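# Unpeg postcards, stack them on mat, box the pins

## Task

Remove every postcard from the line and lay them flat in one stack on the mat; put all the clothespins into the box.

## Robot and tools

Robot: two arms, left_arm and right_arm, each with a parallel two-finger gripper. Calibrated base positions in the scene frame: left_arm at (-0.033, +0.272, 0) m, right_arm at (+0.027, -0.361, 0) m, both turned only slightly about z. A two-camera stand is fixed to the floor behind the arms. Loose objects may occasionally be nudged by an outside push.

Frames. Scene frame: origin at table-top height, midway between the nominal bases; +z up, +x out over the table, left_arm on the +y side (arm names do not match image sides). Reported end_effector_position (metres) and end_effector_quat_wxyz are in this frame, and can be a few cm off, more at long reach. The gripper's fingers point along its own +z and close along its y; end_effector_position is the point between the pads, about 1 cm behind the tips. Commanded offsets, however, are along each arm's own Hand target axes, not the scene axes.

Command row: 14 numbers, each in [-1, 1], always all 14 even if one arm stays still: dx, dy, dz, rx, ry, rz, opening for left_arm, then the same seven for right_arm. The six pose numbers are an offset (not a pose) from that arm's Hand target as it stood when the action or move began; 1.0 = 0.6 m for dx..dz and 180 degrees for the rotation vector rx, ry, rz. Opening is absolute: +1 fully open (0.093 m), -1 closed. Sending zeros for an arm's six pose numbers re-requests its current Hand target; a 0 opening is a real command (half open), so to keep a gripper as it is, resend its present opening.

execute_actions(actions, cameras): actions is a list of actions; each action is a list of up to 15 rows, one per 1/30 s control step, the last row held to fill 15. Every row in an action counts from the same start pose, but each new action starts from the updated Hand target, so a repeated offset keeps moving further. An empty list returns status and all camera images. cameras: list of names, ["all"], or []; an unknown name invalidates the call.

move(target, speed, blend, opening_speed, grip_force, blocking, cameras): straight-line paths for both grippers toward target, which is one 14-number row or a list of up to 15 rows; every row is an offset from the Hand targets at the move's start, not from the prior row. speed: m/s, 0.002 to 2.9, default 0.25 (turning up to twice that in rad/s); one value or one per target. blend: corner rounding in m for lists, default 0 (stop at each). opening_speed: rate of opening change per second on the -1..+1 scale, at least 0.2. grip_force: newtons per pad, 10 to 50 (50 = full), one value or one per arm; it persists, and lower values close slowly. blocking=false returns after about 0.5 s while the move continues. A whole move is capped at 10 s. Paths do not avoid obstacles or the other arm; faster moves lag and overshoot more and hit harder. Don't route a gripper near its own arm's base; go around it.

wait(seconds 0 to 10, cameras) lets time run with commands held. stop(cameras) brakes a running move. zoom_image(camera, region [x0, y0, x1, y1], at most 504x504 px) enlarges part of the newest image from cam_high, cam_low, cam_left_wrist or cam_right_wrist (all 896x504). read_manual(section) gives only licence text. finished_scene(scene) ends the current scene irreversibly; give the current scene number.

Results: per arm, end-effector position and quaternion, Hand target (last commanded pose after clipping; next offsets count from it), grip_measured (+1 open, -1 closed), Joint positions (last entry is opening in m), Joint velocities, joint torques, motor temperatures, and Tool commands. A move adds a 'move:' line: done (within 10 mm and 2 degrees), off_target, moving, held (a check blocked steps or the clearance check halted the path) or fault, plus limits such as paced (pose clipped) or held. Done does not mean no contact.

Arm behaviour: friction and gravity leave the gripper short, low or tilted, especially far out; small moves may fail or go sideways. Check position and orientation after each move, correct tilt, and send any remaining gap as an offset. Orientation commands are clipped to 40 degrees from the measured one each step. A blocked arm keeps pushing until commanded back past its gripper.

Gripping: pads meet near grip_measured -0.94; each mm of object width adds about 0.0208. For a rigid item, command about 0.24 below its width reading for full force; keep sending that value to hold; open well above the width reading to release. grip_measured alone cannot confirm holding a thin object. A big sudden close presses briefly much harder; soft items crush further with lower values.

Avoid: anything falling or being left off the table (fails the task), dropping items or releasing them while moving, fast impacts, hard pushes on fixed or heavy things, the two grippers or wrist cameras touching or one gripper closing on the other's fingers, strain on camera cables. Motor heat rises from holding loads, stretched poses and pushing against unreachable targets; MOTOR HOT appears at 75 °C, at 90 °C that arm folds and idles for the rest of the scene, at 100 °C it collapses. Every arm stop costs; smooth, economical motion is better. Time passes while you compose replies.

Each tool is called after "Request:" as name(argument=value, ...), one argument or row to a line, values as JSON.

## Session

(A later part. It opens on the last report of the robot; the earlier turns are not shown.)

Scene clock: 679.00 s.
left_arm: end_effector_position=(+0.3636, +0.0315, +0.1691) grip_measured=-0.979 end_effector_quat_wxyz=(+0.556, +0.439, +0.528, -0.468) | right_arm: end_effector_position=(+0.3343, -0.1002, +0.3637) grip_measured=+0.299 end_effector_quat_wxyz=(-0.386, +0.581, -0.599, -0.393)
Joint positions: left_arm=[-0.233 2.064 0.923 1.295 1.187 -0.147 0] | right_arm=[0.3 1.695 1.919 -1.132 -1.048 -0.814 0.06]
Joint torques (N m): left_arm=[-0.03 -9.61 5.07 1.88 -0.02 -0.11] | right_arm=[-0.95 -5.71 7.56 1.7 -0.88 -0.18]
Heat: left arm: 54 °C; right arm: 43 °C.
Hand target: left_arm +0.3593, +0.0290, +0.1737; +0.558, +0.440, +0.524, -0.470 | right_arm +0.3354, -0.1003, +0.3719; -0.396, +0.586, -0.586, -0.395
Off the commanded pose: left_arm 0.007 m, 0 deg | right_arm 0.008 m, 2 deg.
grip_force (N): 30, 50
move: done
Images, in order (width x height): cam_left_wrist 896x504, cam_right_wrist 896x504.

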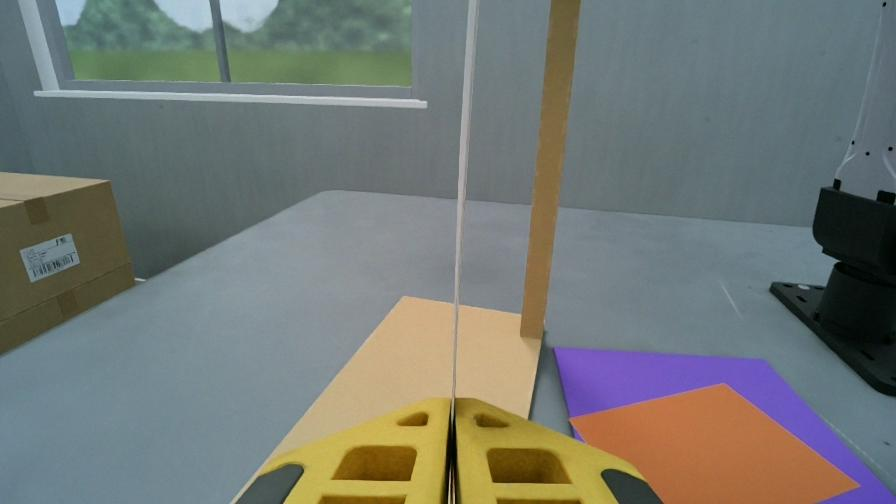

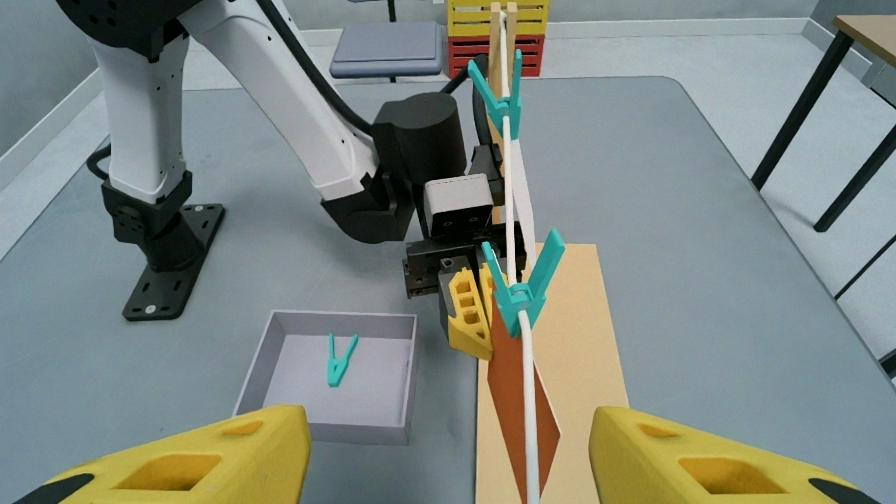

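Request:
move(
  target=[0,0,0,0,0,0,-1,0.0067,-0.03,0.07,0,0,0,0.3],
  speed=0.1,
  cameras=["cam_left_wrist","cam_right_wrist"],
)

Scene clock: 694.30 s.
left_arm: end_effector_position=(+0.3636, +0.0315, +0.1691) grip_measured=-0.979 end_effector_quat_wxyz=(+0.556, +0.439, +0.528, -0.468) | right_arm: end_effector_position=(+0.3508, -0.0652, +0.3558) grip_measured=+0.299 end_effector_quat_wxyz=(-0.394, +0.584, -0.588, -0.398)
Joint positions: left_arm=[-0.233 2.064 0.923 1.295 1.187 -0.147 0] | right_arm=[0.373 1.757 1.919 -0.958 -1.021 -0.709 0.06]
Joint torques (N m): left_arm=[-0.4 -9.66 4.85 1.84 0.01 -0.13] | right_arm=[0.06 -6.76 4.83 2.16 -0.5 -0.01]
Motor temperatures (°C): left_arm=[31 46 47 54 29 29 31] | right_arm=[31 41 44 39 31 29 30]
Heat: left arm: 54 °C; right arm: 44 °C.
Hand target: left_arm +0.3593, +0.0290, +0.1737; +0.558, +0.440, +0.524, -0.470 | right_arm +0.3534, -0.0629, +0.3525; -0.396, +0.586, -0.586, -0.395
Off the commanded pose: left_arm 0.007 m, 0 deg | right_arm 0.005 m, 0 deg.
grip_force (N): 30, 50
move: done
Images, in order (width x height): cam_left_wrist 896x504, cam_right_wrist 896x504.

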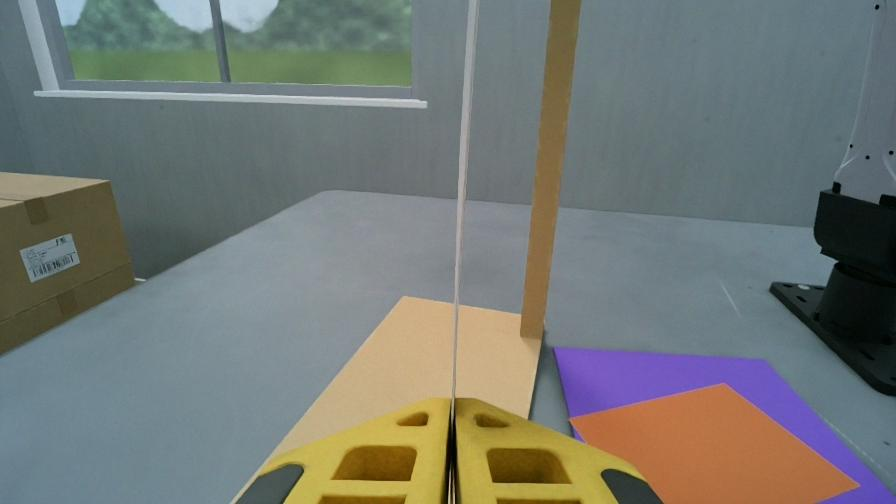

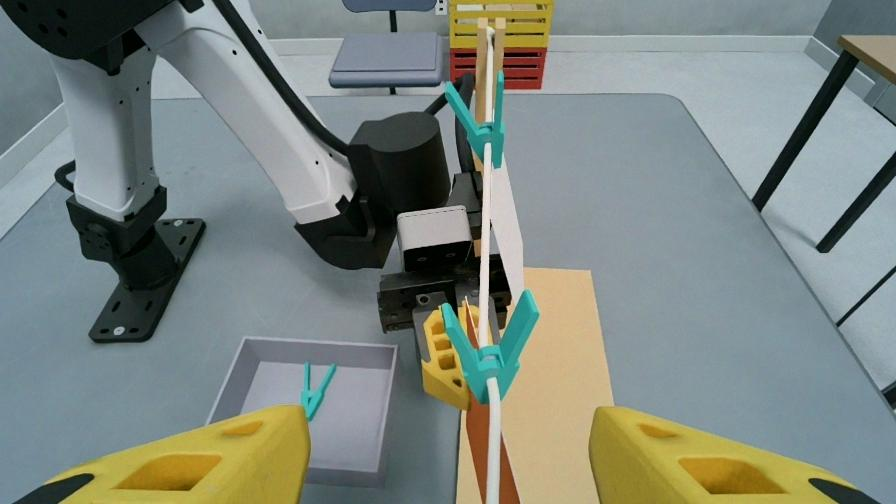

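Request:
move(
  target=[0,0,0,0,0,0,-1,0.004,-0.014,0.025,0,0,0,0.3],
  speed=0.06,
  cameras=["cam_low","cam_right_wrist"],
)

Scene clock: 702.33 s.
left_arm: end_effector_position=(+0.3636, +0.0315, +0.1691) grip_measured=-0.979 end_effector_quat_wxyz=(+0.556, +0.439, +0.528, -0.468) | right_arm: end_effector_position=(+0.3594, -0.0533, +0.3481) grip_measured=+0.299 end_effector_quat_wxyz=(-0.394, +0.584, -0.589, -0.397)
Joint positions: left_arm=[-0.233 2.064 0.923 1.295 1.187 -0.147 0] | right_arm=[0.394 1.788 1.919 -0.902 -1.004 -0.678 0.06]
Joint torques (N m): left_arm=[-0.31 -9.74 4.85 1.87 -0.01 -0.13] | right_arm=[0.28 -6.91 5.11 2.2 -0.48 -0.01]
Motor temperatures (°C): left_arm=[31 47 47 55 29 29 31] | right_arm=[31 42 42 40 31 29 30]
Heat: left arm: 55 °C; right arm: 42 °C.
Hand target: left_arm +0.3593, +0.0290, +0.1737; +0.558, +0.440, +0.524, -0.470 | right_arm +0.3618, -0.0499, +0.3446; -0.396, +0.586, -0.586, -0.395
Off the commanded pose: left_arm 0.007 m, 0 deg | right_arm 0.006 m, 0 deg.
grip_force (N): 30, 50
move: done
Images, in order (width x height): cam_low 896x504, cam_right_wrist 896x504.

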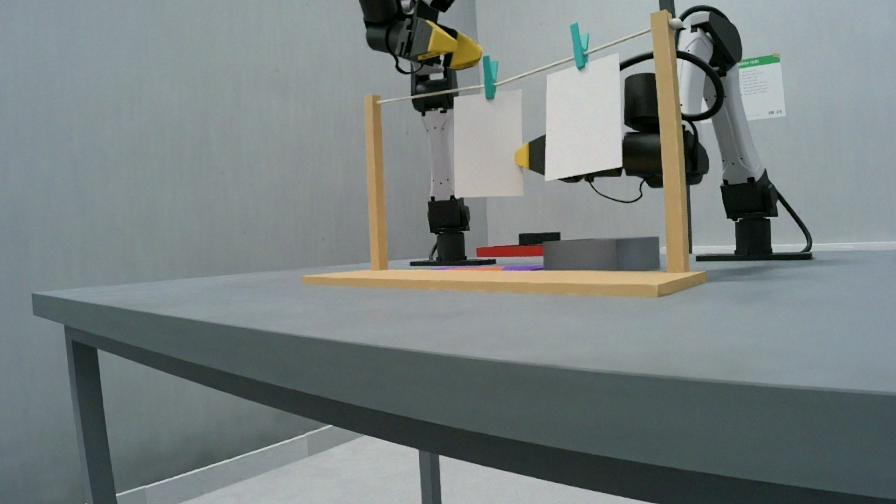

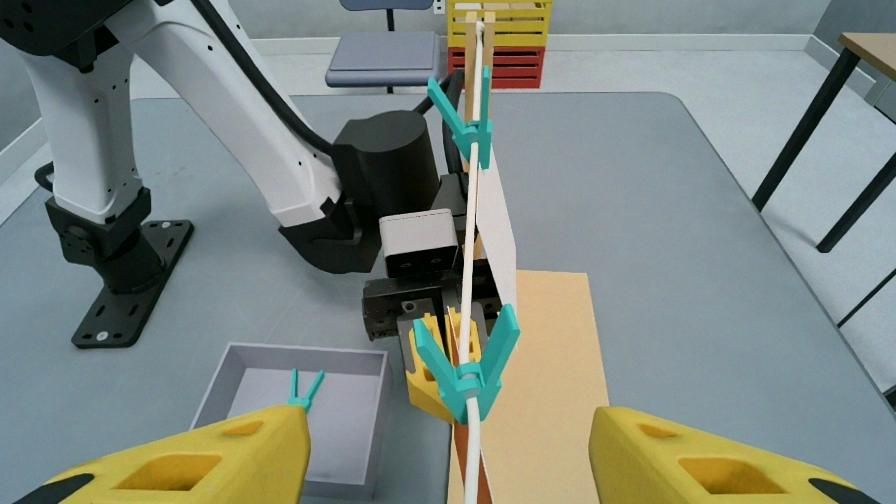

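Request:
move(
  target=[0,0,0,0,0,0,-1,0.009,-0.005,0.034,0,0,0,0.3],
  speed=0.06,
  cameras=["cam_low","cam_right_wrist"],
)

Scene clock: 710.83 s.
left_arm: end_effector_position=(+0.3636, +0.0315, +0.1691) grip_measured=-0.979 end_effector_quat_wxyz=(+0.556, +0.439, +0.528, -0.468) | right_arm: end_effector_position=(+0.3624, -0.0361, +0.3366) grip_measured=+0.299 end_effector_quat_wxyz=(-0.394, +0.584, -0.588, -0.397)
Joint positions: left_arm=[-0.233 2.064 0.923 1.295 1.187 -0.147 0] | right_arm=[0.432 1.802 1.877 -0.806 -0.977 -0.633 0.06]
Joint torques (N m): left_arm=[-0.21 -9.81 4.86 1.88 0.03 -0.09] | right_arm=[0.17 -7.16 4.98 2.28 -0.45 -0.02]
Motor temperatures (°C): left_arm=[31 48 46 55 29 29 31] | right_arm=[31 42 42 41 31 29 30]
Heat: left arm: 55 °C; right arm: 42 °C.
Hand target: left_arm +0.3593, +0.0290, +0.1737; +0.558, +0.440, +0.524, -0.470 | right_arm +0.3649, -0.0330, +0.3319; -0.396, +0.586, -0.586, -0.395
Off the commanded pose: left_arm 0.007 m, 0 deg | right_arm 0.006 m, 0 deg.
grip_force (N): 30, 50
move: done
Images, in order (width x height): cam_low 896x504, cam_right_wrist 896x504.

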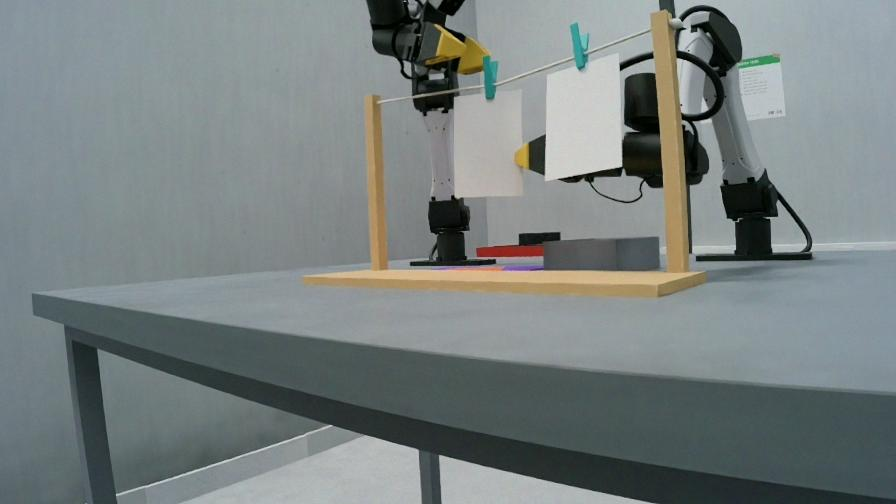

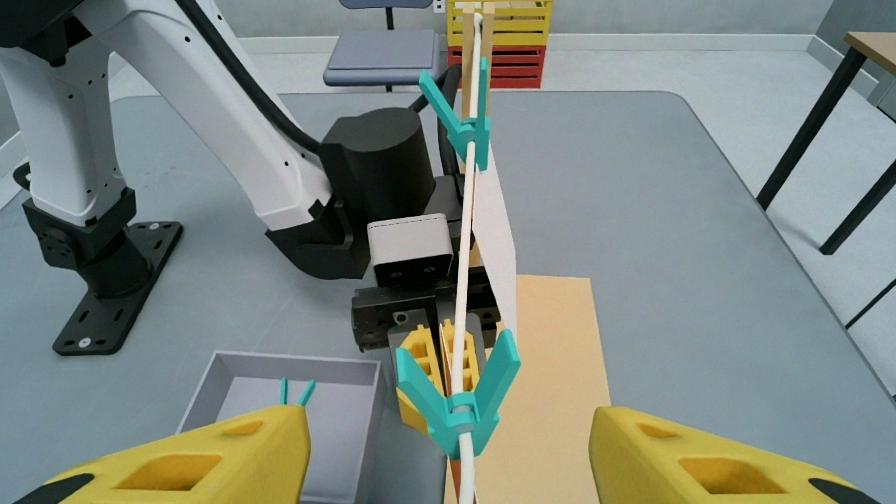

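Request:
move(
  target=[0,0,0,0,0,0,-1,0.01,-0.001,0.012,0,0,0,0.3],
  speed=0.05,
)

Request:
move(
  target=[0,0,0,0,0,0,-1,0,0,0,0,0,0,-0.2],
  opening_speed=0.6,
  cameras=["cam_low","cam_right_wrist"],
)

Scene clock: 720.90 s.
left_arm: end_effector_position=(+0.3636, +0.0315, +0.1691) grip_measured=-0.979 end_effector_quat_wxyz=(+0.556, +0.439, +0.528, -0.468) | right_arm: end_effector_position=(+0.3639, -0.0319, +0.3279) grip_measured=+0.299 end_effector_quat_wxyz=(-0.394, +0.584, -0.588, -0.397)
Joint positions: left_arm=[-0.233 2.064 0.923 1.295 1.187 -0.147 0] | right_arm=[0.441 1.802 1.84 -0.761 -0.97 -0.622 0.06]
Joint torques (N m): left_arm=[-0.13 -9.78 4.97 1.89 -0.01 -0.19] | right_arm=[0.29 -7.35 5 2.29 -0.44 0]
Motor temperatures (°C): left_arm=[31 49 46 55 29 29 31] | right_arm=[31 42 40 41 31 29 30]
Heat: left arm: 55 °C; right arm: 42 °C.
Hand target: left_arm +0.3593, +0.0290, +0.1737; +0.558, +0.440, +0.524, -0.470 | right_arm +0.3654, -0.0286, +0.3236; -0.396, +0.586, -0.586, -0.395
Off the commanded pose: left_arm 0.007 m, 0 deg | right_arm 0.006 m, 0 deg.
grip_force (N): 30, 50
move: done

Scene clock: 721.93 s.
left_arm: end_effector_position=(+0.3636, +0.0315, +0.1691) grip_measured=-0.979 end_effector_quat_wxyz=(+0.556, +0.439, +0.528, -0.468) | right_arm: end_effector_position=(+0.3640, -0.0319, +0.3280) grip_measured=-0.199 end_effector_quat_wxyz=(-0.394, +0.584, -0.588, -0.397)
Joint positions: left_arm=[-0.233 2.064 0.923 1.295 1.187 -0.147 0] | right_arm=[0.441 1.802 1.84 -0.76 -0.97 -0.621 0.036]
Joint torques (N m): left_arm=[-0.51 -9.77 5 1.85 0.02 -0.11] | right_arm=[0.28 -7.35 4.98 2.29 -0.44 -0.01]
Motor temperatures (°C): left_arm=[31 49 46 55 29 29 31] | right_arm=[31 43 40 41 31 29 30]
Heat: left arm: 55 °C; right arm: 43 °C.
Hand target: left_arm +0.3593, +0.0290, +0.1737; +0.558, +0.440, +0.524, -0.470 | right_arm +0.3654, -0.0286, +0.3237; -0.396, +0.586, -0.586, -0.395
Off the commanded pose: left_arm 0.007 m, 0 deg | right_arm 0.006 m, 0 deg.
grip_force (N): 30, 50
move: done
Images, in order (width x height): cam_low 896x504, cam_right_wrist 896x504.

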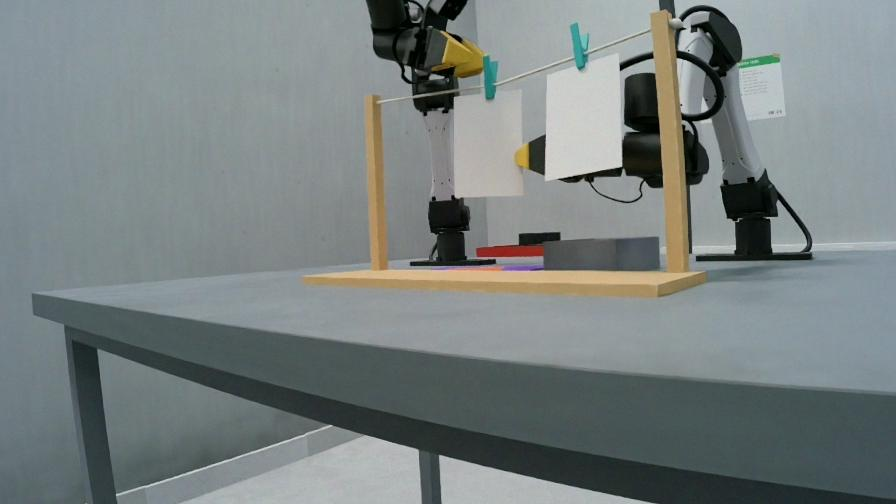

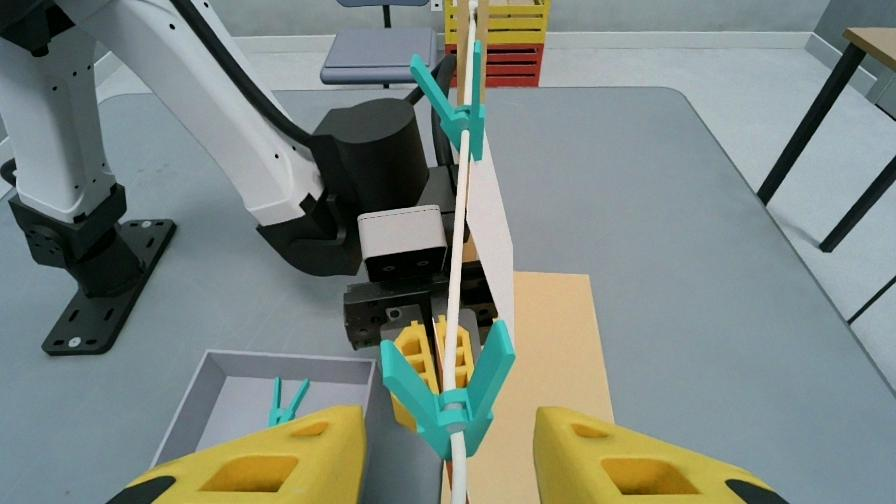

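Request:
move(
  target=[0,0,0,0,0,0,-1,-0.010,0,0.0125,0,0,0,-0.2],
  speed=0.05,
  cameras=["cam_low","cam_right_wrist"],
)

Scene clock: 754.80 s.
left_arm: end_effector_position=(+0.3636, +0.0315, +0.1691) grip_measured=-0.979 end_effector_quat_wxyz=(+0.556, +0.439, +0.528, -0.468) | right_arm: end_effector_position=(+0.3624, -0.0237, +0.3225) grip_measured=-0.199 end_effector_quat_wxyz=(-0.386, +0.582, -0.594, -0.400)
Joint positions: left_arm=[-0.233 2.064 0.923 1.295 1.187 -0.147 0] | right_arm=[0.462 1.814 1.84 -0.751 -0.954 -0.597 0.036]
Joint torques (N m): left_arm=[-0.24 -9.52 5.24 1.9 0 -0.14] | right_arm=[0.29 -7.25 7.01 2.31 -0.44 0.01]
Heat: left arm: 54 °C; right arm: 44 °C.
Hand target: left_arm +0.3593, +0.0290, +0.1737; +0.558, +0.440, +0.524, -0.470 | right_arm +0.3655, -0.0194, +0.3264; -0.396, +0.586, -0.586, -0.395
Off the commanded pose: left_arm 0.007 m, 0 deg | right_arm 0.007 m, 2 deg.
grip_force (N): 30, 50
move: done
Images, in order (width x height): cam_low 896x504, cam_right_wrist 896x504.

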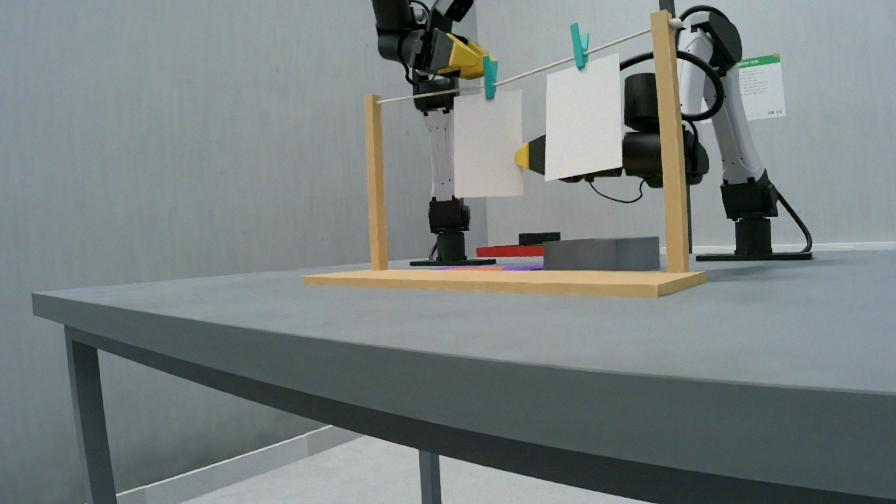

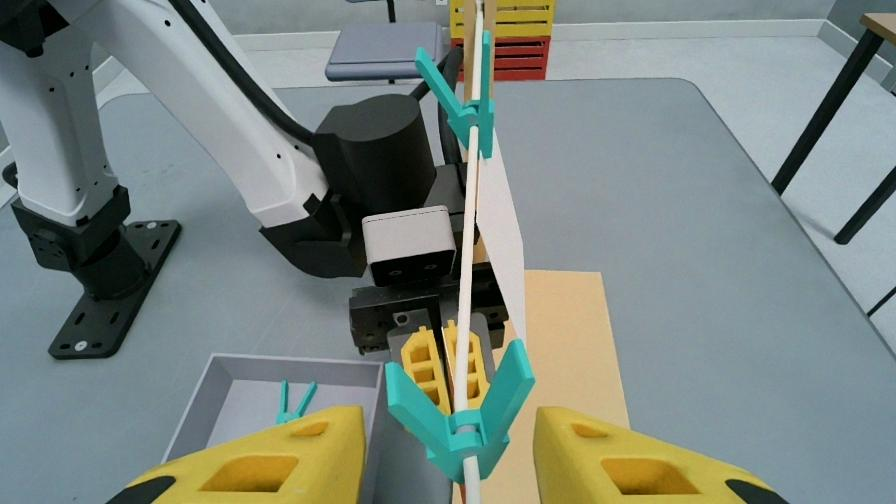

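Request:
move(
  target=[0,0,0,0,0,0,-1,-0.013,-0.003,0.002,0,0,0,-0.2],
  speed=0.05,
)

Request:
move(
  target=[0,0,0,0,0,0,-1,0,0,0,0,0,0,-0.45],
  opening_speed=0.5,
  cameras=["cam_low","cam_right_wrist"],
)

Scene clock: 767.53 s.
left_arm: end_effector_position=(+0.3636, +0.0315, +0.1691) grip_measured=-0.979 end_effector_quat_wxyz=(+0.556, +0.439, +0.528, -0.468) | right_arm: end_effector_position=(+0.3655, -0.0190, +0.3277) grip_measured=-0.199 end_effector_quat_wxyz=(-0.390, +0.583, -0.591, -0.399)
Joint positions: left_arm=[-0.233 2.064 0.923 1.295 1.187 -0.147 0] | right_arm=[0.469 1.832 1.877 -0.752 -0.949 -0.588 0.036]
Joint torques (N m): left_arm=[-0.18 -9.61 5.04 1.84 0.09 -0.11] | right_arm=[0.32 -7.13 8.25 2.07 -0.43 -0.01]
Heat: left arm: 54 °C; right arm: 44 °C.
Hand target: left_arm +0.3593, +0.0290, +0.1737; +0.558, +0.440, +0.524, -0.470 | right_arm +0.3672, -0.0153, +0.3332; -0.396, +0.586, -0.586, -0.395
Off the commanded pose: left_arm 0.007 m, 0 deg | right_arm 0.007 m, 1 deg.
grip_force (N): 30, 50
move: done

Scene clock: 768.23 s.
left_arm: end_effector_position=(+0.3636, +0.0315, +0.1691) grip_measured=-0.979 end_effector_quat_wxyz=(+0.556, +0.439, +0.528, -0.468) | right_arm: end_effector_position=(+0.3655, -0.0191, +0.3275) grip_measured=-0.449 end_effector_quat_wxyz=(-0.390, +0.583, -0.592, -0.398)
Joint positions: left_arm=[-0.233 2.064 0.923 1.295 1.187 -0.147 0] | right_arm=[0.469 1.832 1.877 -0.752 -0.948 -0.588 0.024]
Joint torques (N m): left_arm=[-0.1 -9.66 4.9 1.85 0.04 -0.14] | right_arm=[0.32 -7.15 8.27 2.05 -0.43 0]
Heat: left arm: 54 °C; right arm: 44 °C.
Hand target: left_arm +0.3593, +0.0290, +0.1737; +0.558, +0.440, +0.524, -0.470 | right_arm +0.3673, -0.0153, +0.3332; -0.396, +0.586, -0.586, -0.395
Off the commanded pose: left_arm 0.007 m, 0 deg | right_arm 0.007 m, 1 deg.
grip_force (N): 30, 50
move: done
Images, in order (width x height): cam_low 896x504, cam_right_wrist 896x504.

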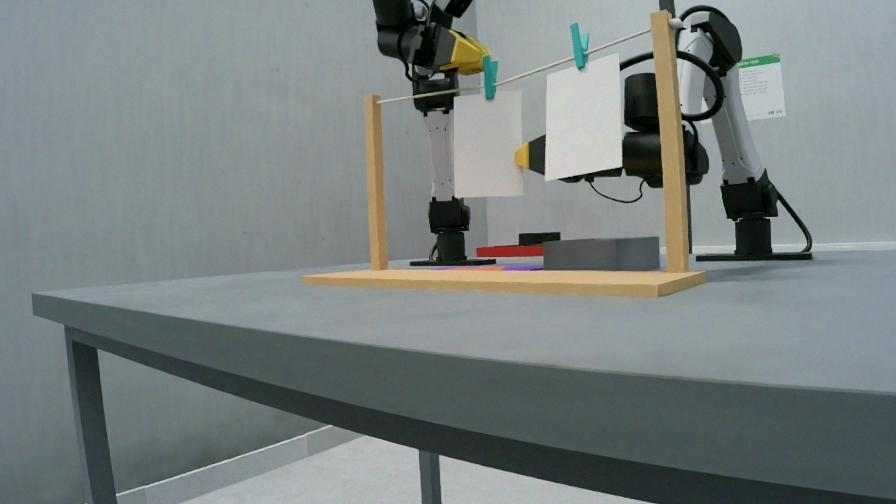

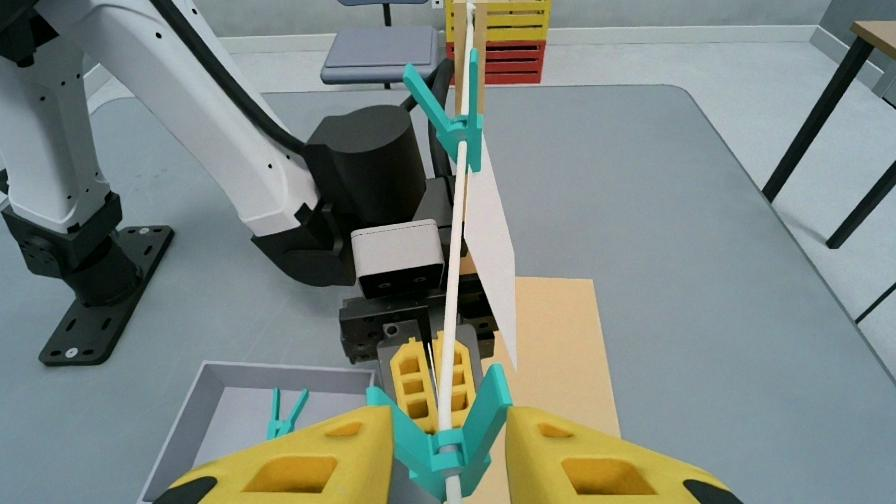

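Request:
move(
  target=[0,0,0,0,0,0,-1,0,0.002,0,0,0,0,-1],
  opening_speed=0.4,
  cameras=["cam_low","cam_right_wrist","cam_left_wrist"],
)

Scene clock: 777.40 s.
left_arm: end_effector_position=(+0.3636, +0.0315, +0.1691) grip_measured=-0.979 end_effector_quat_wxyz=(+0.556, +0.439, +0.528, -0.468) | right_arm: end_effector_position=(+0.3656, -0.0191, +0.3274) grip_measured=-0.990 end_effector_quat_wxyz=(-0.389, +0.582, -0.592, -0.398)
Joint positions: left_arm=[-0.233 2.064 0.923 1.295 1.187 -0.147 0] | right_arm=[0.469 1.832 1.877 -0.752 -0.947 -0.587 0]
Joint torques (N m): left_arm=[0.03 -9.83 4.81 1.89 0.02 -0.14] | right_arm=[0.46 -7.5 7.79 2.08 -0.43 0]
Heat: left arm: 54 °C; right arm: 44 °C.
Hand target: left_arm +0.3593, +0.0290, +0.1737; +0.558, +0.440, +0.524, -0.470 | right_arm +0.3661, -0.0153, +0.3332; -0.396, +0.586, -0.586, -0.395
Off the commanded pose: left_arm 0.007 m, 0 deg | right_arm 0.007 m, 1 deg.
grip_force (N): 30, 50
move: done
Images, in order (width x height): cam_low 896x504, cam_left_wrist 896x504, cam_right_wrist 896x504.

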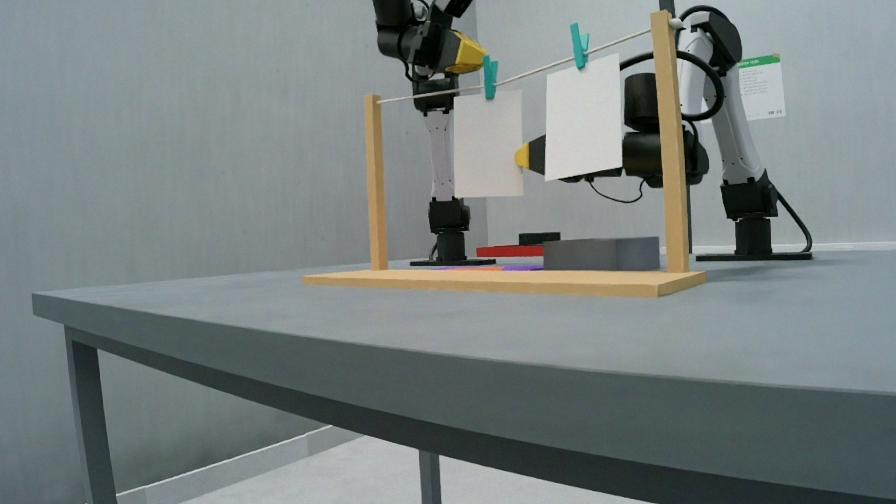

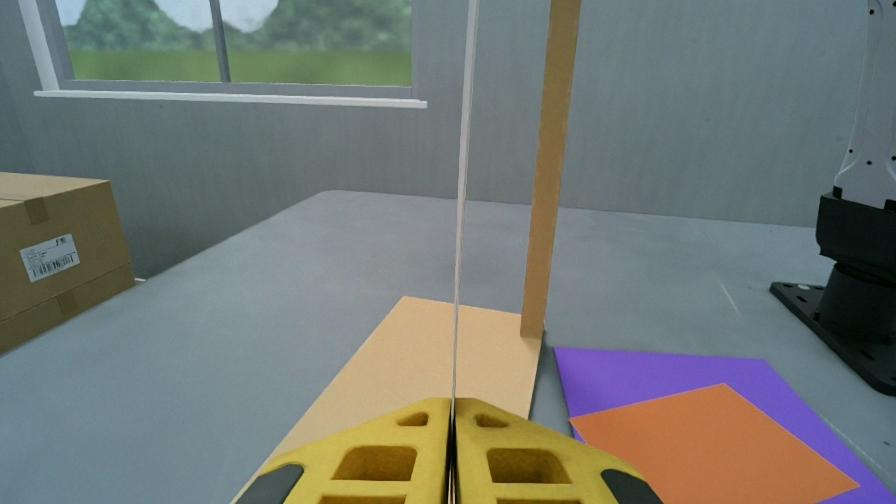

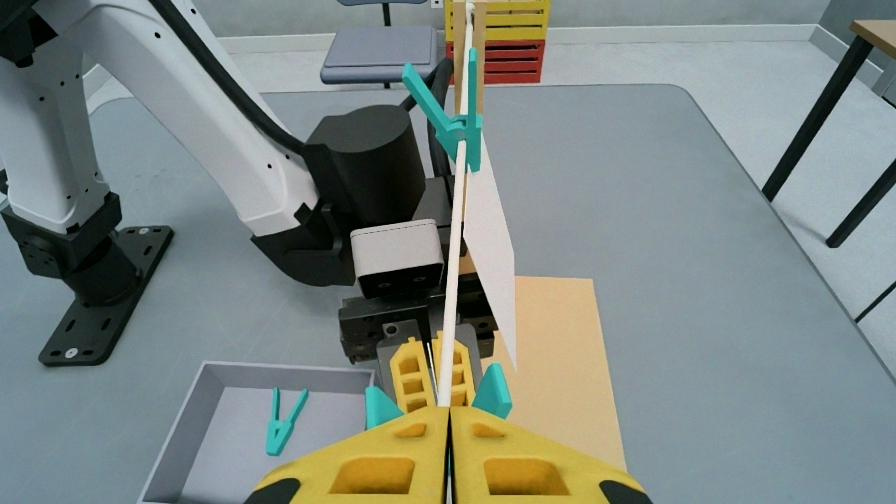

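Request:
move(
  target=[0,0,0,0,0,0,-1,0,0,-0.01,0,0,0,-0.2],
  opening_speed=0.8,
)

Request:
move(
  target=[0,0,0,0,0,0,-1,-0.004,0.002,0.028,0,0,0,-0.2],
  speed=0.05,
  cameras=["cam_low","cam_right_wrist"],
)

Scene clock: 805.53 s.
left_arm: end_effector_position=(+0.3636, +0.0315, +0.1691) grip_measured=-0.979 end_effector_quat_wxyz=(+0.556, +0.439, +0.528, -0.468) | right_arm: end_effector_position=(+0.3638, -0.0201, +0.3250) grip_measured=-0.201 end_effector_quat_wxyz=(-0.382, +0.581, -0.597, -0.400)
Joint positions: left_arm=[-0.233 2.064 0.923 1.295 1.187 -0.147 0] | right_arm=[0.469 1.832 1.877 -0.771 -0.947 -0.587 0.036]
Joint torques (N m): left_arm=[-0.2 -9.78 5 1.83 0.02 -0.17] | right_arm=[-0.76 -7.97 8.1 2.03 -0.54 -0.17]
Heat: left arm: 54 °C; right arm: 44 °C.
Hand target: left_arm +0.3593, +0.0290, +0.1737; +0.558, +0.440, +0.524, -0.470 | right_arm +0.3660, -0.0209, +0.3354; -0.396, +0.586, -0.586, -0.395
Off the commanded pose: left_arm 0.007 m, 0 deg | right_arm 0.011 m, 2 deg.
grip_force (N): 30, 50
move: off_target (right_arm)

Scene clock: 806.47 s.
left_arm: end_effector_position=(+0.3629, +0.0304, +0.1691) grip_measured=-0.979 end_effector_quat_wxyz=(+0.556, +0.440, +0.527, -0.469) | right_arm: end_effector_position=(+0.3611, -0.0098, +0.3253) grip_measured=-0.201 end_effector_quat_wxyz=(-0.383, +0.582, -0.595, -0.400)
Joint positions: left_arm=[-0.236 2.064 0.923 1.295 1.187 -0.147 0] | right_arm=[0.495 1.837 1.877 -0.741 -0.929 -0.561 0.036]
Joint torques (N m): left_arm=[0.02 -9.84 4.68 1.88 0.05 -0.14] | right_arm=[0.38 -7.12 7.87 2.35 -0.4 0.02]
Heat: left arm: 54 °C; right arm: 44 °C.
Hand target: left_arm +0.3593, +0.0290, +0.1737; +0.557, +0.440, +0.524, -0.470 | right_arm +0.3649, -0.0044, +0.3314; -0.396, +0.586, -0.586, -0.395
Off the commanded pose: left_arm 0.006 m, 0 deg | right_arm 0.009 m, 2 deg.
grip_force (N): 30, 50
move: done
Images, in order (width x height): cam_low 896x504, cam_right_wrist 896x504.

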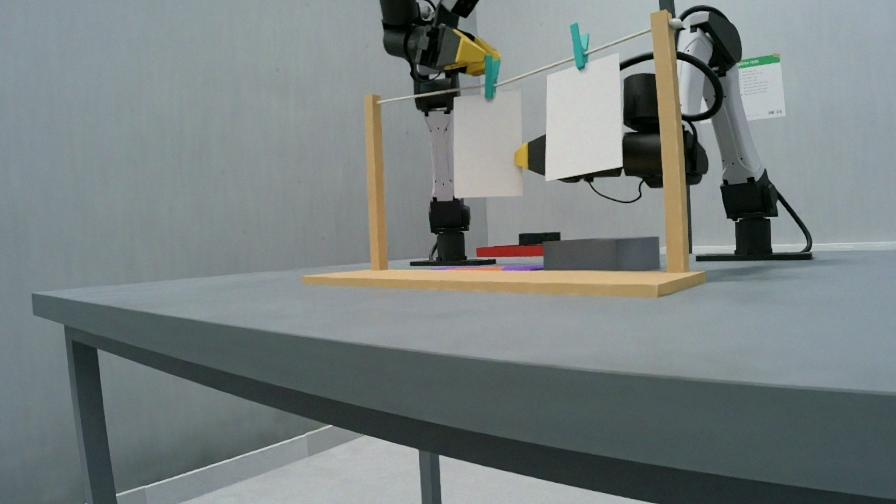

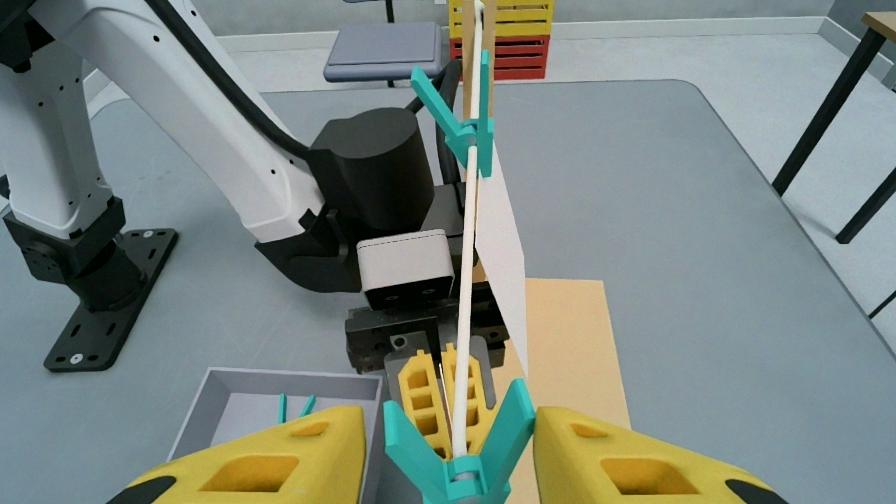

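Request:
move(
  target=[0,0,0,0,0,0,-1,0.002,-0.003,0.011,0,0,0,-0.2],
  speed=0.05,
)

Request:
move(
  target=[0,0,0,0,0,0,-1,0,0,0,0,0,0,-0.45],
  opening_speed=0.5,
  cameras=["cam_low","cam_right_wrist"],
)

Scene clock: 816.23 s.
left_arm: end_effector_position=(+0.3629, +0.0304, +0.1691) grip_measured=-0.979 end_effector_quat_wxyz=(+0.556, +0.440, +0.527, -0.469) | right_arm: end_effector_position=(+0.3638, -0.0052, +0.3236) grip_measured=-0.201 end_effector_quat_wxyz=(-0.387, +0.582, -0.594, -0.399)
Joint positions: left_arm=[-0.236 2.064 0.923 1.295 1.187 -0.147 0] | right_arm=[0.502 1.847 1.877 -0.715 -0.923 -0.551 0.036]
Joint torques (N m): left_arm=[-0.01 -9.76 4.92 1.84 0.1 -0.17] | right_arm=[0.68 -7.04 7.87 2.31 -0.38 0]
Heat: left arm: 54 °C; right arm: 45 °C.
Hand target: left_arm +0.3593, +0.0290, +0.1737; +0.557, +0.440, +0.524, -0.470 | right_arm +0.3667, +0.0012, +0.3278; -0.396, +0.586, -0.586, -0.395
Off the commanded pose: left_arm 0.006 m, 0 deg | right_arm 0.008 m, 2 deg.
grip_force (N): 30, 50
move: done

Scene clock: 816.97 s.
left_arm: end_effector_position=(+0.3629, +0.0304, +0.1692) grip_measured=-0.979 end_effector_quat_wxyz=(+0.556, +0.440, +0.527, -0.468) | right_arm: end_effector_position=(+0.3635, -0.0044, +0.3238) grip_measured=-0.449 end_effector_quat_wxyz=(-0.387, +0.582, -0.593, -0.399)
Joint positions: left_arm=[-0.236 2.064 0.923 1.295 1.187 -0.147 0] | right_arm=[0.504 1.847 1.877 -0.713 -0.922 -0.55 0.024]
Joint torques (N m): left_arm=[-0.35 -9.7 4.85 1.94 0.07 -0.16] | right_arm=[0.51 -7.02 7.88 2.29 -0.39 0]
Heat: left arm: 54 °C; right arm: 45 °C.
Hand target: left_arm +0.3593, +0.0290, +0.1738; +0.558, +0.440, +0.524, -0.470 | right_arm +0.3667, +0.0012, +0.3278; -0.396, +0.586, -0.586, -0.395
Off the commanded pose: left_arm 0.006 m, 0 deg | right_arm 0.008 m, 1 deg.
grip_force (N): 30, 50
move: done
Images, in order (width x height): cam_low 896x504, cam_right_wrist 896x504.

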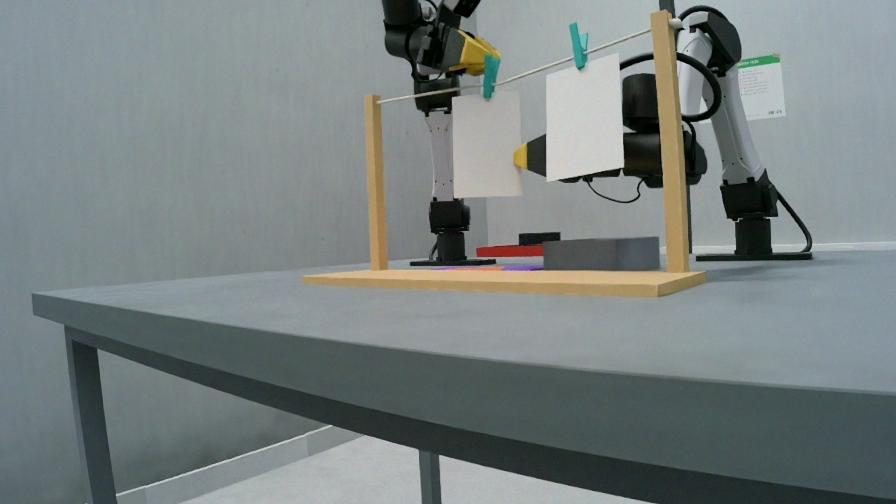

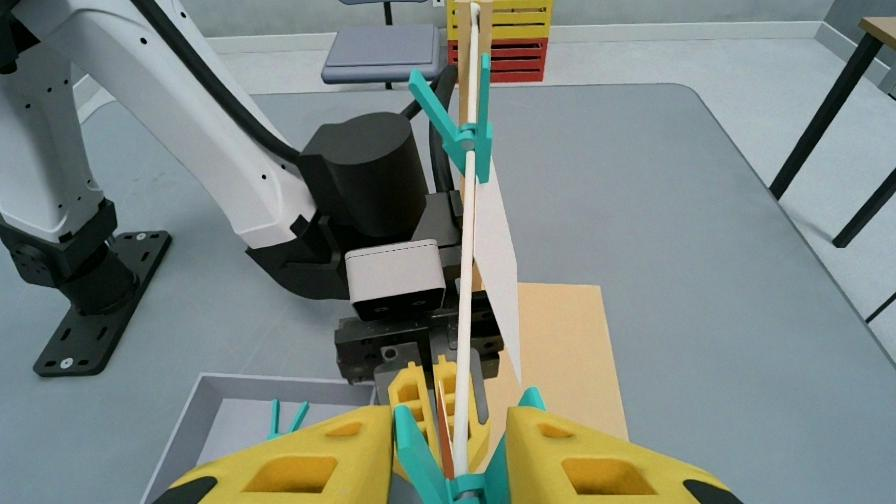

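Request:
move(
  target=[
    [0,0,0,0,0,0,-1,0,0,-0.012,0,0,0,-0.1],
    [0,0,0,0,0,0,-1,-0.004,-0.010,-0.01,0,0,0,-0.1],
    [0,0,0,0,0,0,-1,0.001,-0.011,0.008,0,0,0,-0.1],
  ],
  speed=0.06,
  opening_speed=1,
  cameras=["cam_low","cam_right_wrist"],
)

Scene clock: 826.00 s.
left_arm: end_effector_position=(+0.3620, +0.0293, +0.1701) grip_measured=-0.979 end_effector_quat_wxyz=(+0.557, +0.442, +0.524, -0.468) | right_arm: end_effector_position=(+0.3690, -0.0023, +0.3228) grip_measured=-0.101 end_effector_quat_wxyz=(-0.382, +0.580, -0.598, -0.400)
Joint positions: left_arm=[-0.239 2.064 0.923 1.302 1.187 -0.147 0] | right_arm=[0.502 1.878 1.921 -0.738 -0.921 -0.55 0.04]
Joint torques (N m): left_arm=[0.01 -9.69 5.01 1.81 -0.01 -0.11] | right_arm=[0.73 -7.23 6.97 2.55 -0.39 -0.02]
Heat: left arm: 53 °C; right arm: 45 °C.
Hand target: left_arm +0.3593, +0.0291, +0.1738; +0.558, +0.440, +0.524, -0.470 | right_arm +0.3733, +0.0054, +0.3254; -0.396, +0.586, -0.586, -0.395
Off the commanded pose: left_arm 0.005 m, 0 deg | right_arm 0.009 m, 2 deg.
grip_force (N): 30, 50
move: done
Images, in order (width x height): cam_low 896x504, cam_right_wrist 896x504.

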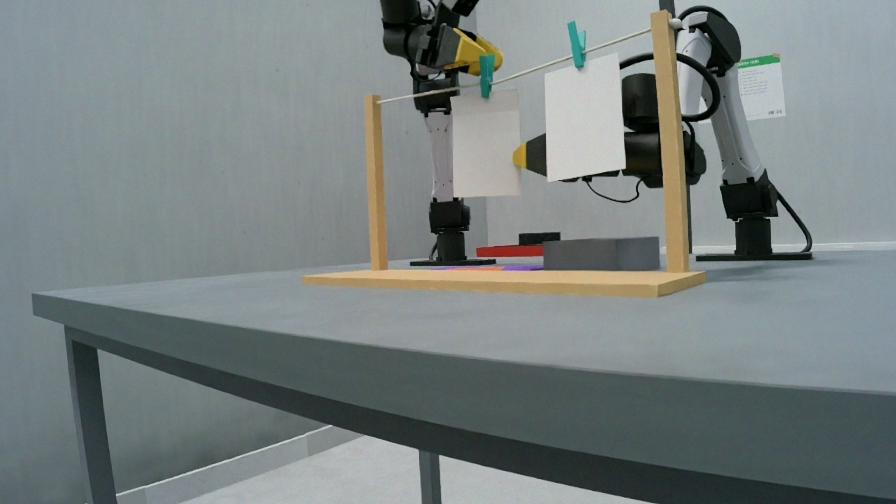

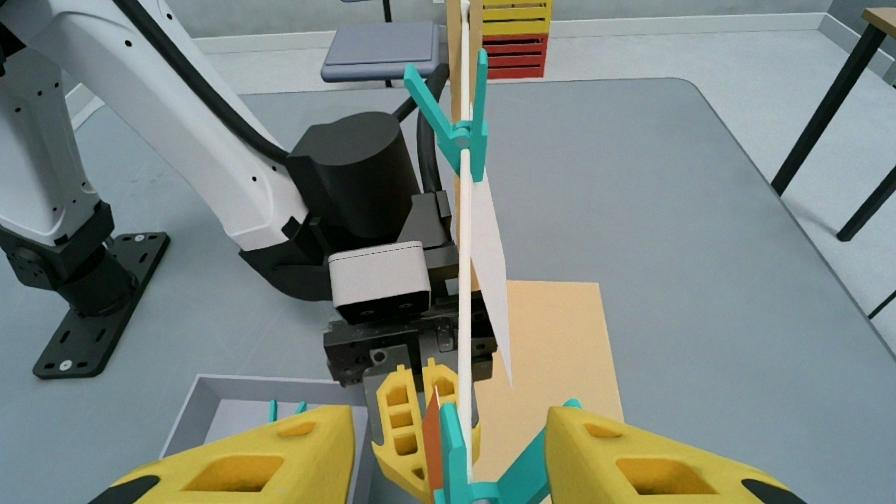

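Request:
move(
  target=[0,0,0,0,0,0,-1,-0.01,0.004,-0.05,0,0,0,-0.1],
  speed=0.08,
  cameras=["cam_low","cam_right_wrist"],
)

Scene clock: 836.07 s.
left_arm: end_effector_position=(+0.3620, +0.0293, +0.1701) grip_measured=-0.979 end_effector_quat_wxyz=(+0.557, +0.442, +0.524, -0.468) | right_arm: end_effector_position=(+0.3741, -0.0185, +0.3225) grip_measured=-0.101 end_effector_quat_wxyz=(-0.377, +0.578, -0.606, -0.395)
Joint positions: left_arm=[-0.239 2.064 0.923 1.302 1.187 -0.147 0] | right_arm=[0.464 1.878 1.943 -0.811 -0.933 -0.592 0.04]
Joint torques (N m): left_arm=[-0.06 -9.57 4.92 1.79 0.06 -0.06] | right_arm=[-0.7 -9.54 8.23 2.02 -0.75 -0.17]
Heat: left arm: 53 °C; right arm: 44 °C.
Hand target: left_arm +0.3593, +0.0290, +0.1737; +0.558, +0.440, +0.524, -0.470 | right_arm +0.3709, -0.0201, +0.3423; -0.396, +0.586, -0.586, -0.395
Off the commanded pose: left_arm 0.005 m, 0 deg | right_arm 0.020 m, 3 deg.
grip_force (N): 30, 50
move: off_target (right_arm)
Images, in order (width x height): cam_low 896x504, cam_right_wrist 896x504.

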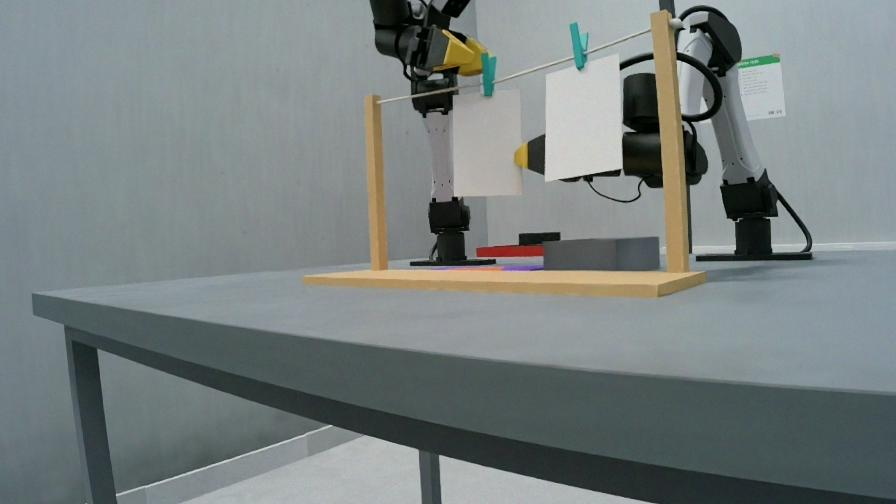

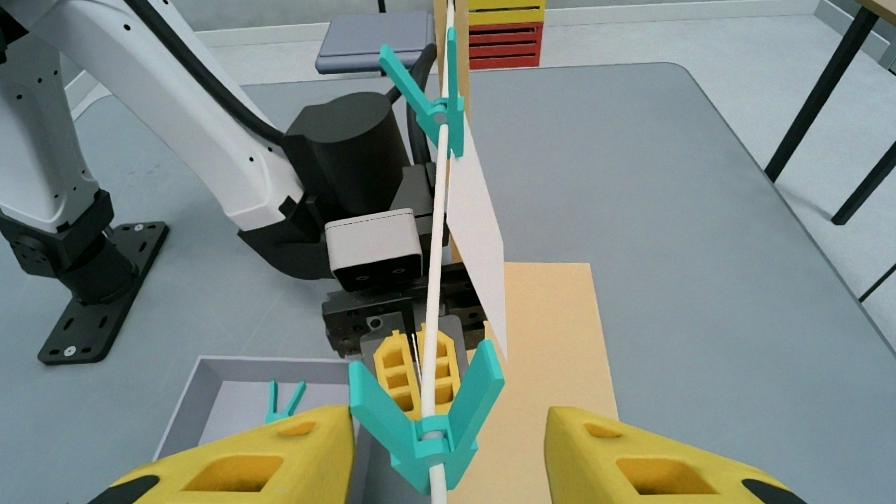

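Request:
move(
  target=[0,0,0,0,0,0,-1,0.004,0.007,0.014,0,0,0,0.2],
  speed=0.05,
  cameras=["cam_right_wrist"],
)

Scene clock: 851.67 s.
left_arm: end_effector_position=(+0.3620, +0.0293, +0.1701) grip_measured=-0.979 end_effector_quat_wxyz=(+0.557, +0.442, +0.524, -0.468) | right_arm: end_effector_position=(+0.3724, -0.0135, +0.3252) grip_measured=+0.199 end_effector_quat_wxyz=(-0.381, +0.581, -0.600, -0.396)
Joint positions: left_arm=[-0.239 2.064 0.923 1.302 1.187 -0.147 0] | right_arm=[0.475 1.878 1.943 -0.791 -0.933 -0.585 0.055]
Joint torques (N m): left_arm=[0.35 -9.81 4.85 1.78 0.02 -0.15] | right_arm=[0.2 -10.44 5.09 2.32 -0.56 0]
Motor temperatures (°C): left_arm=[31 53 43 50 29 29 31] | right_arm=[31 45 42 42 31 29 30]
Heat: left arm: 53 °C; right arm: 45 °C.
Hand target: left_arm +0.3593, +0.0290, +0.1737; +0.558, +0.440, +0.524, -0.470 | right_arm +0.3667, -0.0132, +0.3369; -0.396, +0.586, -0.586, -0.395
Off the commanded pose: left_arm 0.005 m, 0 deg | right_arm 0.013 m, 2 deg.
grip_force (N): 30, 50
move: off_target (right_arm)
Images, in order (width x height): cam_right_wrist 896x504.

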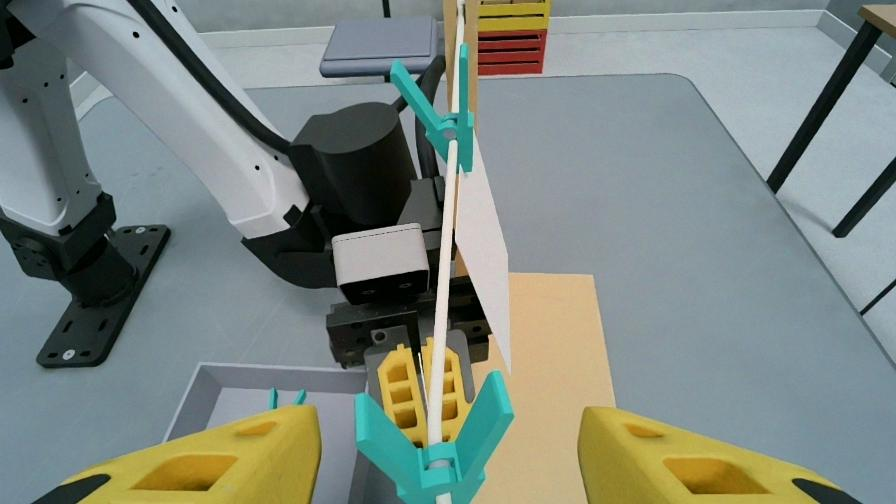

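Request:
move(
  target=[0,0,0,0,0,0,-1,0.002,0.004,0.022,0,0,0,0.2],
  speed=0.05,
  cameras=["cam_right_wrist"],
)

Scene clock: 859.00 s.
left_arm: end_effector_position=(+0.3620, +0.0293, +0.1701) grip_measured=-0.979 end_effector_quat_wxyz=(+0.557, +0.442, +0.524, -0.468) | right_arm: end_effector_position=(+0.3677, -0.0012, +0.3216) grip_measured=+0.199 end_effector_quat_wxyz=(-0.382, +0.583, -0.595, -0.400)
Joint positions: left_arm=[-0.239 2.064 0.923 1.302 1.187 -0.147 0] | right_arm=[0.505 1.878 1.917 -0.737 -0.923 -0.555 0.055]
Joint torques (N m): left_arm=[0.2 -9.69 4.93 1.86 -0.07 -0.13] | right_arm=[0.16 -10.35 5.03 2.35 -0.42 0.01]
Heat: left arm: 53 °C; right arm: 45 °C.
Hand target: left_arm +0.3593, +0.0290, +0.1737; +0.558, +0.440, +0.524, -0.470 | right_arm +0.3642, -0.0014, +0.3308; -0.396, +0.586, -0.586, -0.395
Off the commanded pose: left_arm 0.005 m, 0 deg | right_arm 0.010 m, 2 deg.
grip_force (N): 30, 50
move: done
Images, in order (width x height): cam_right_wrist 896x504.

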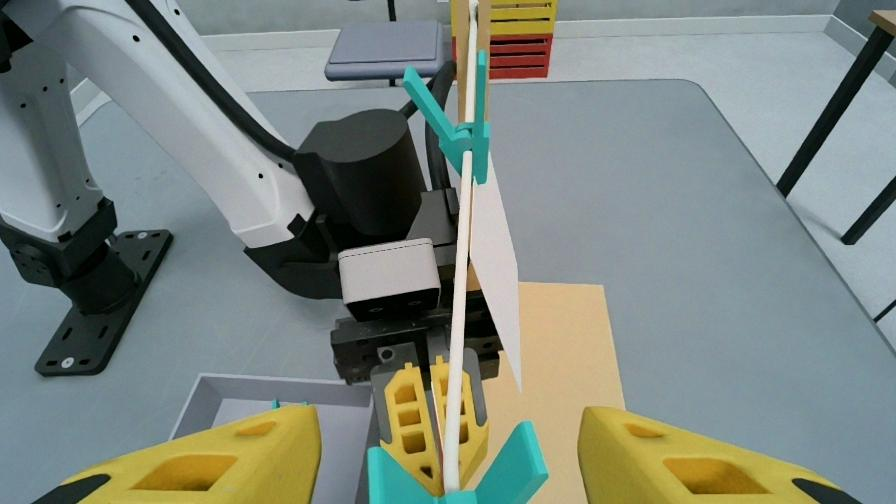

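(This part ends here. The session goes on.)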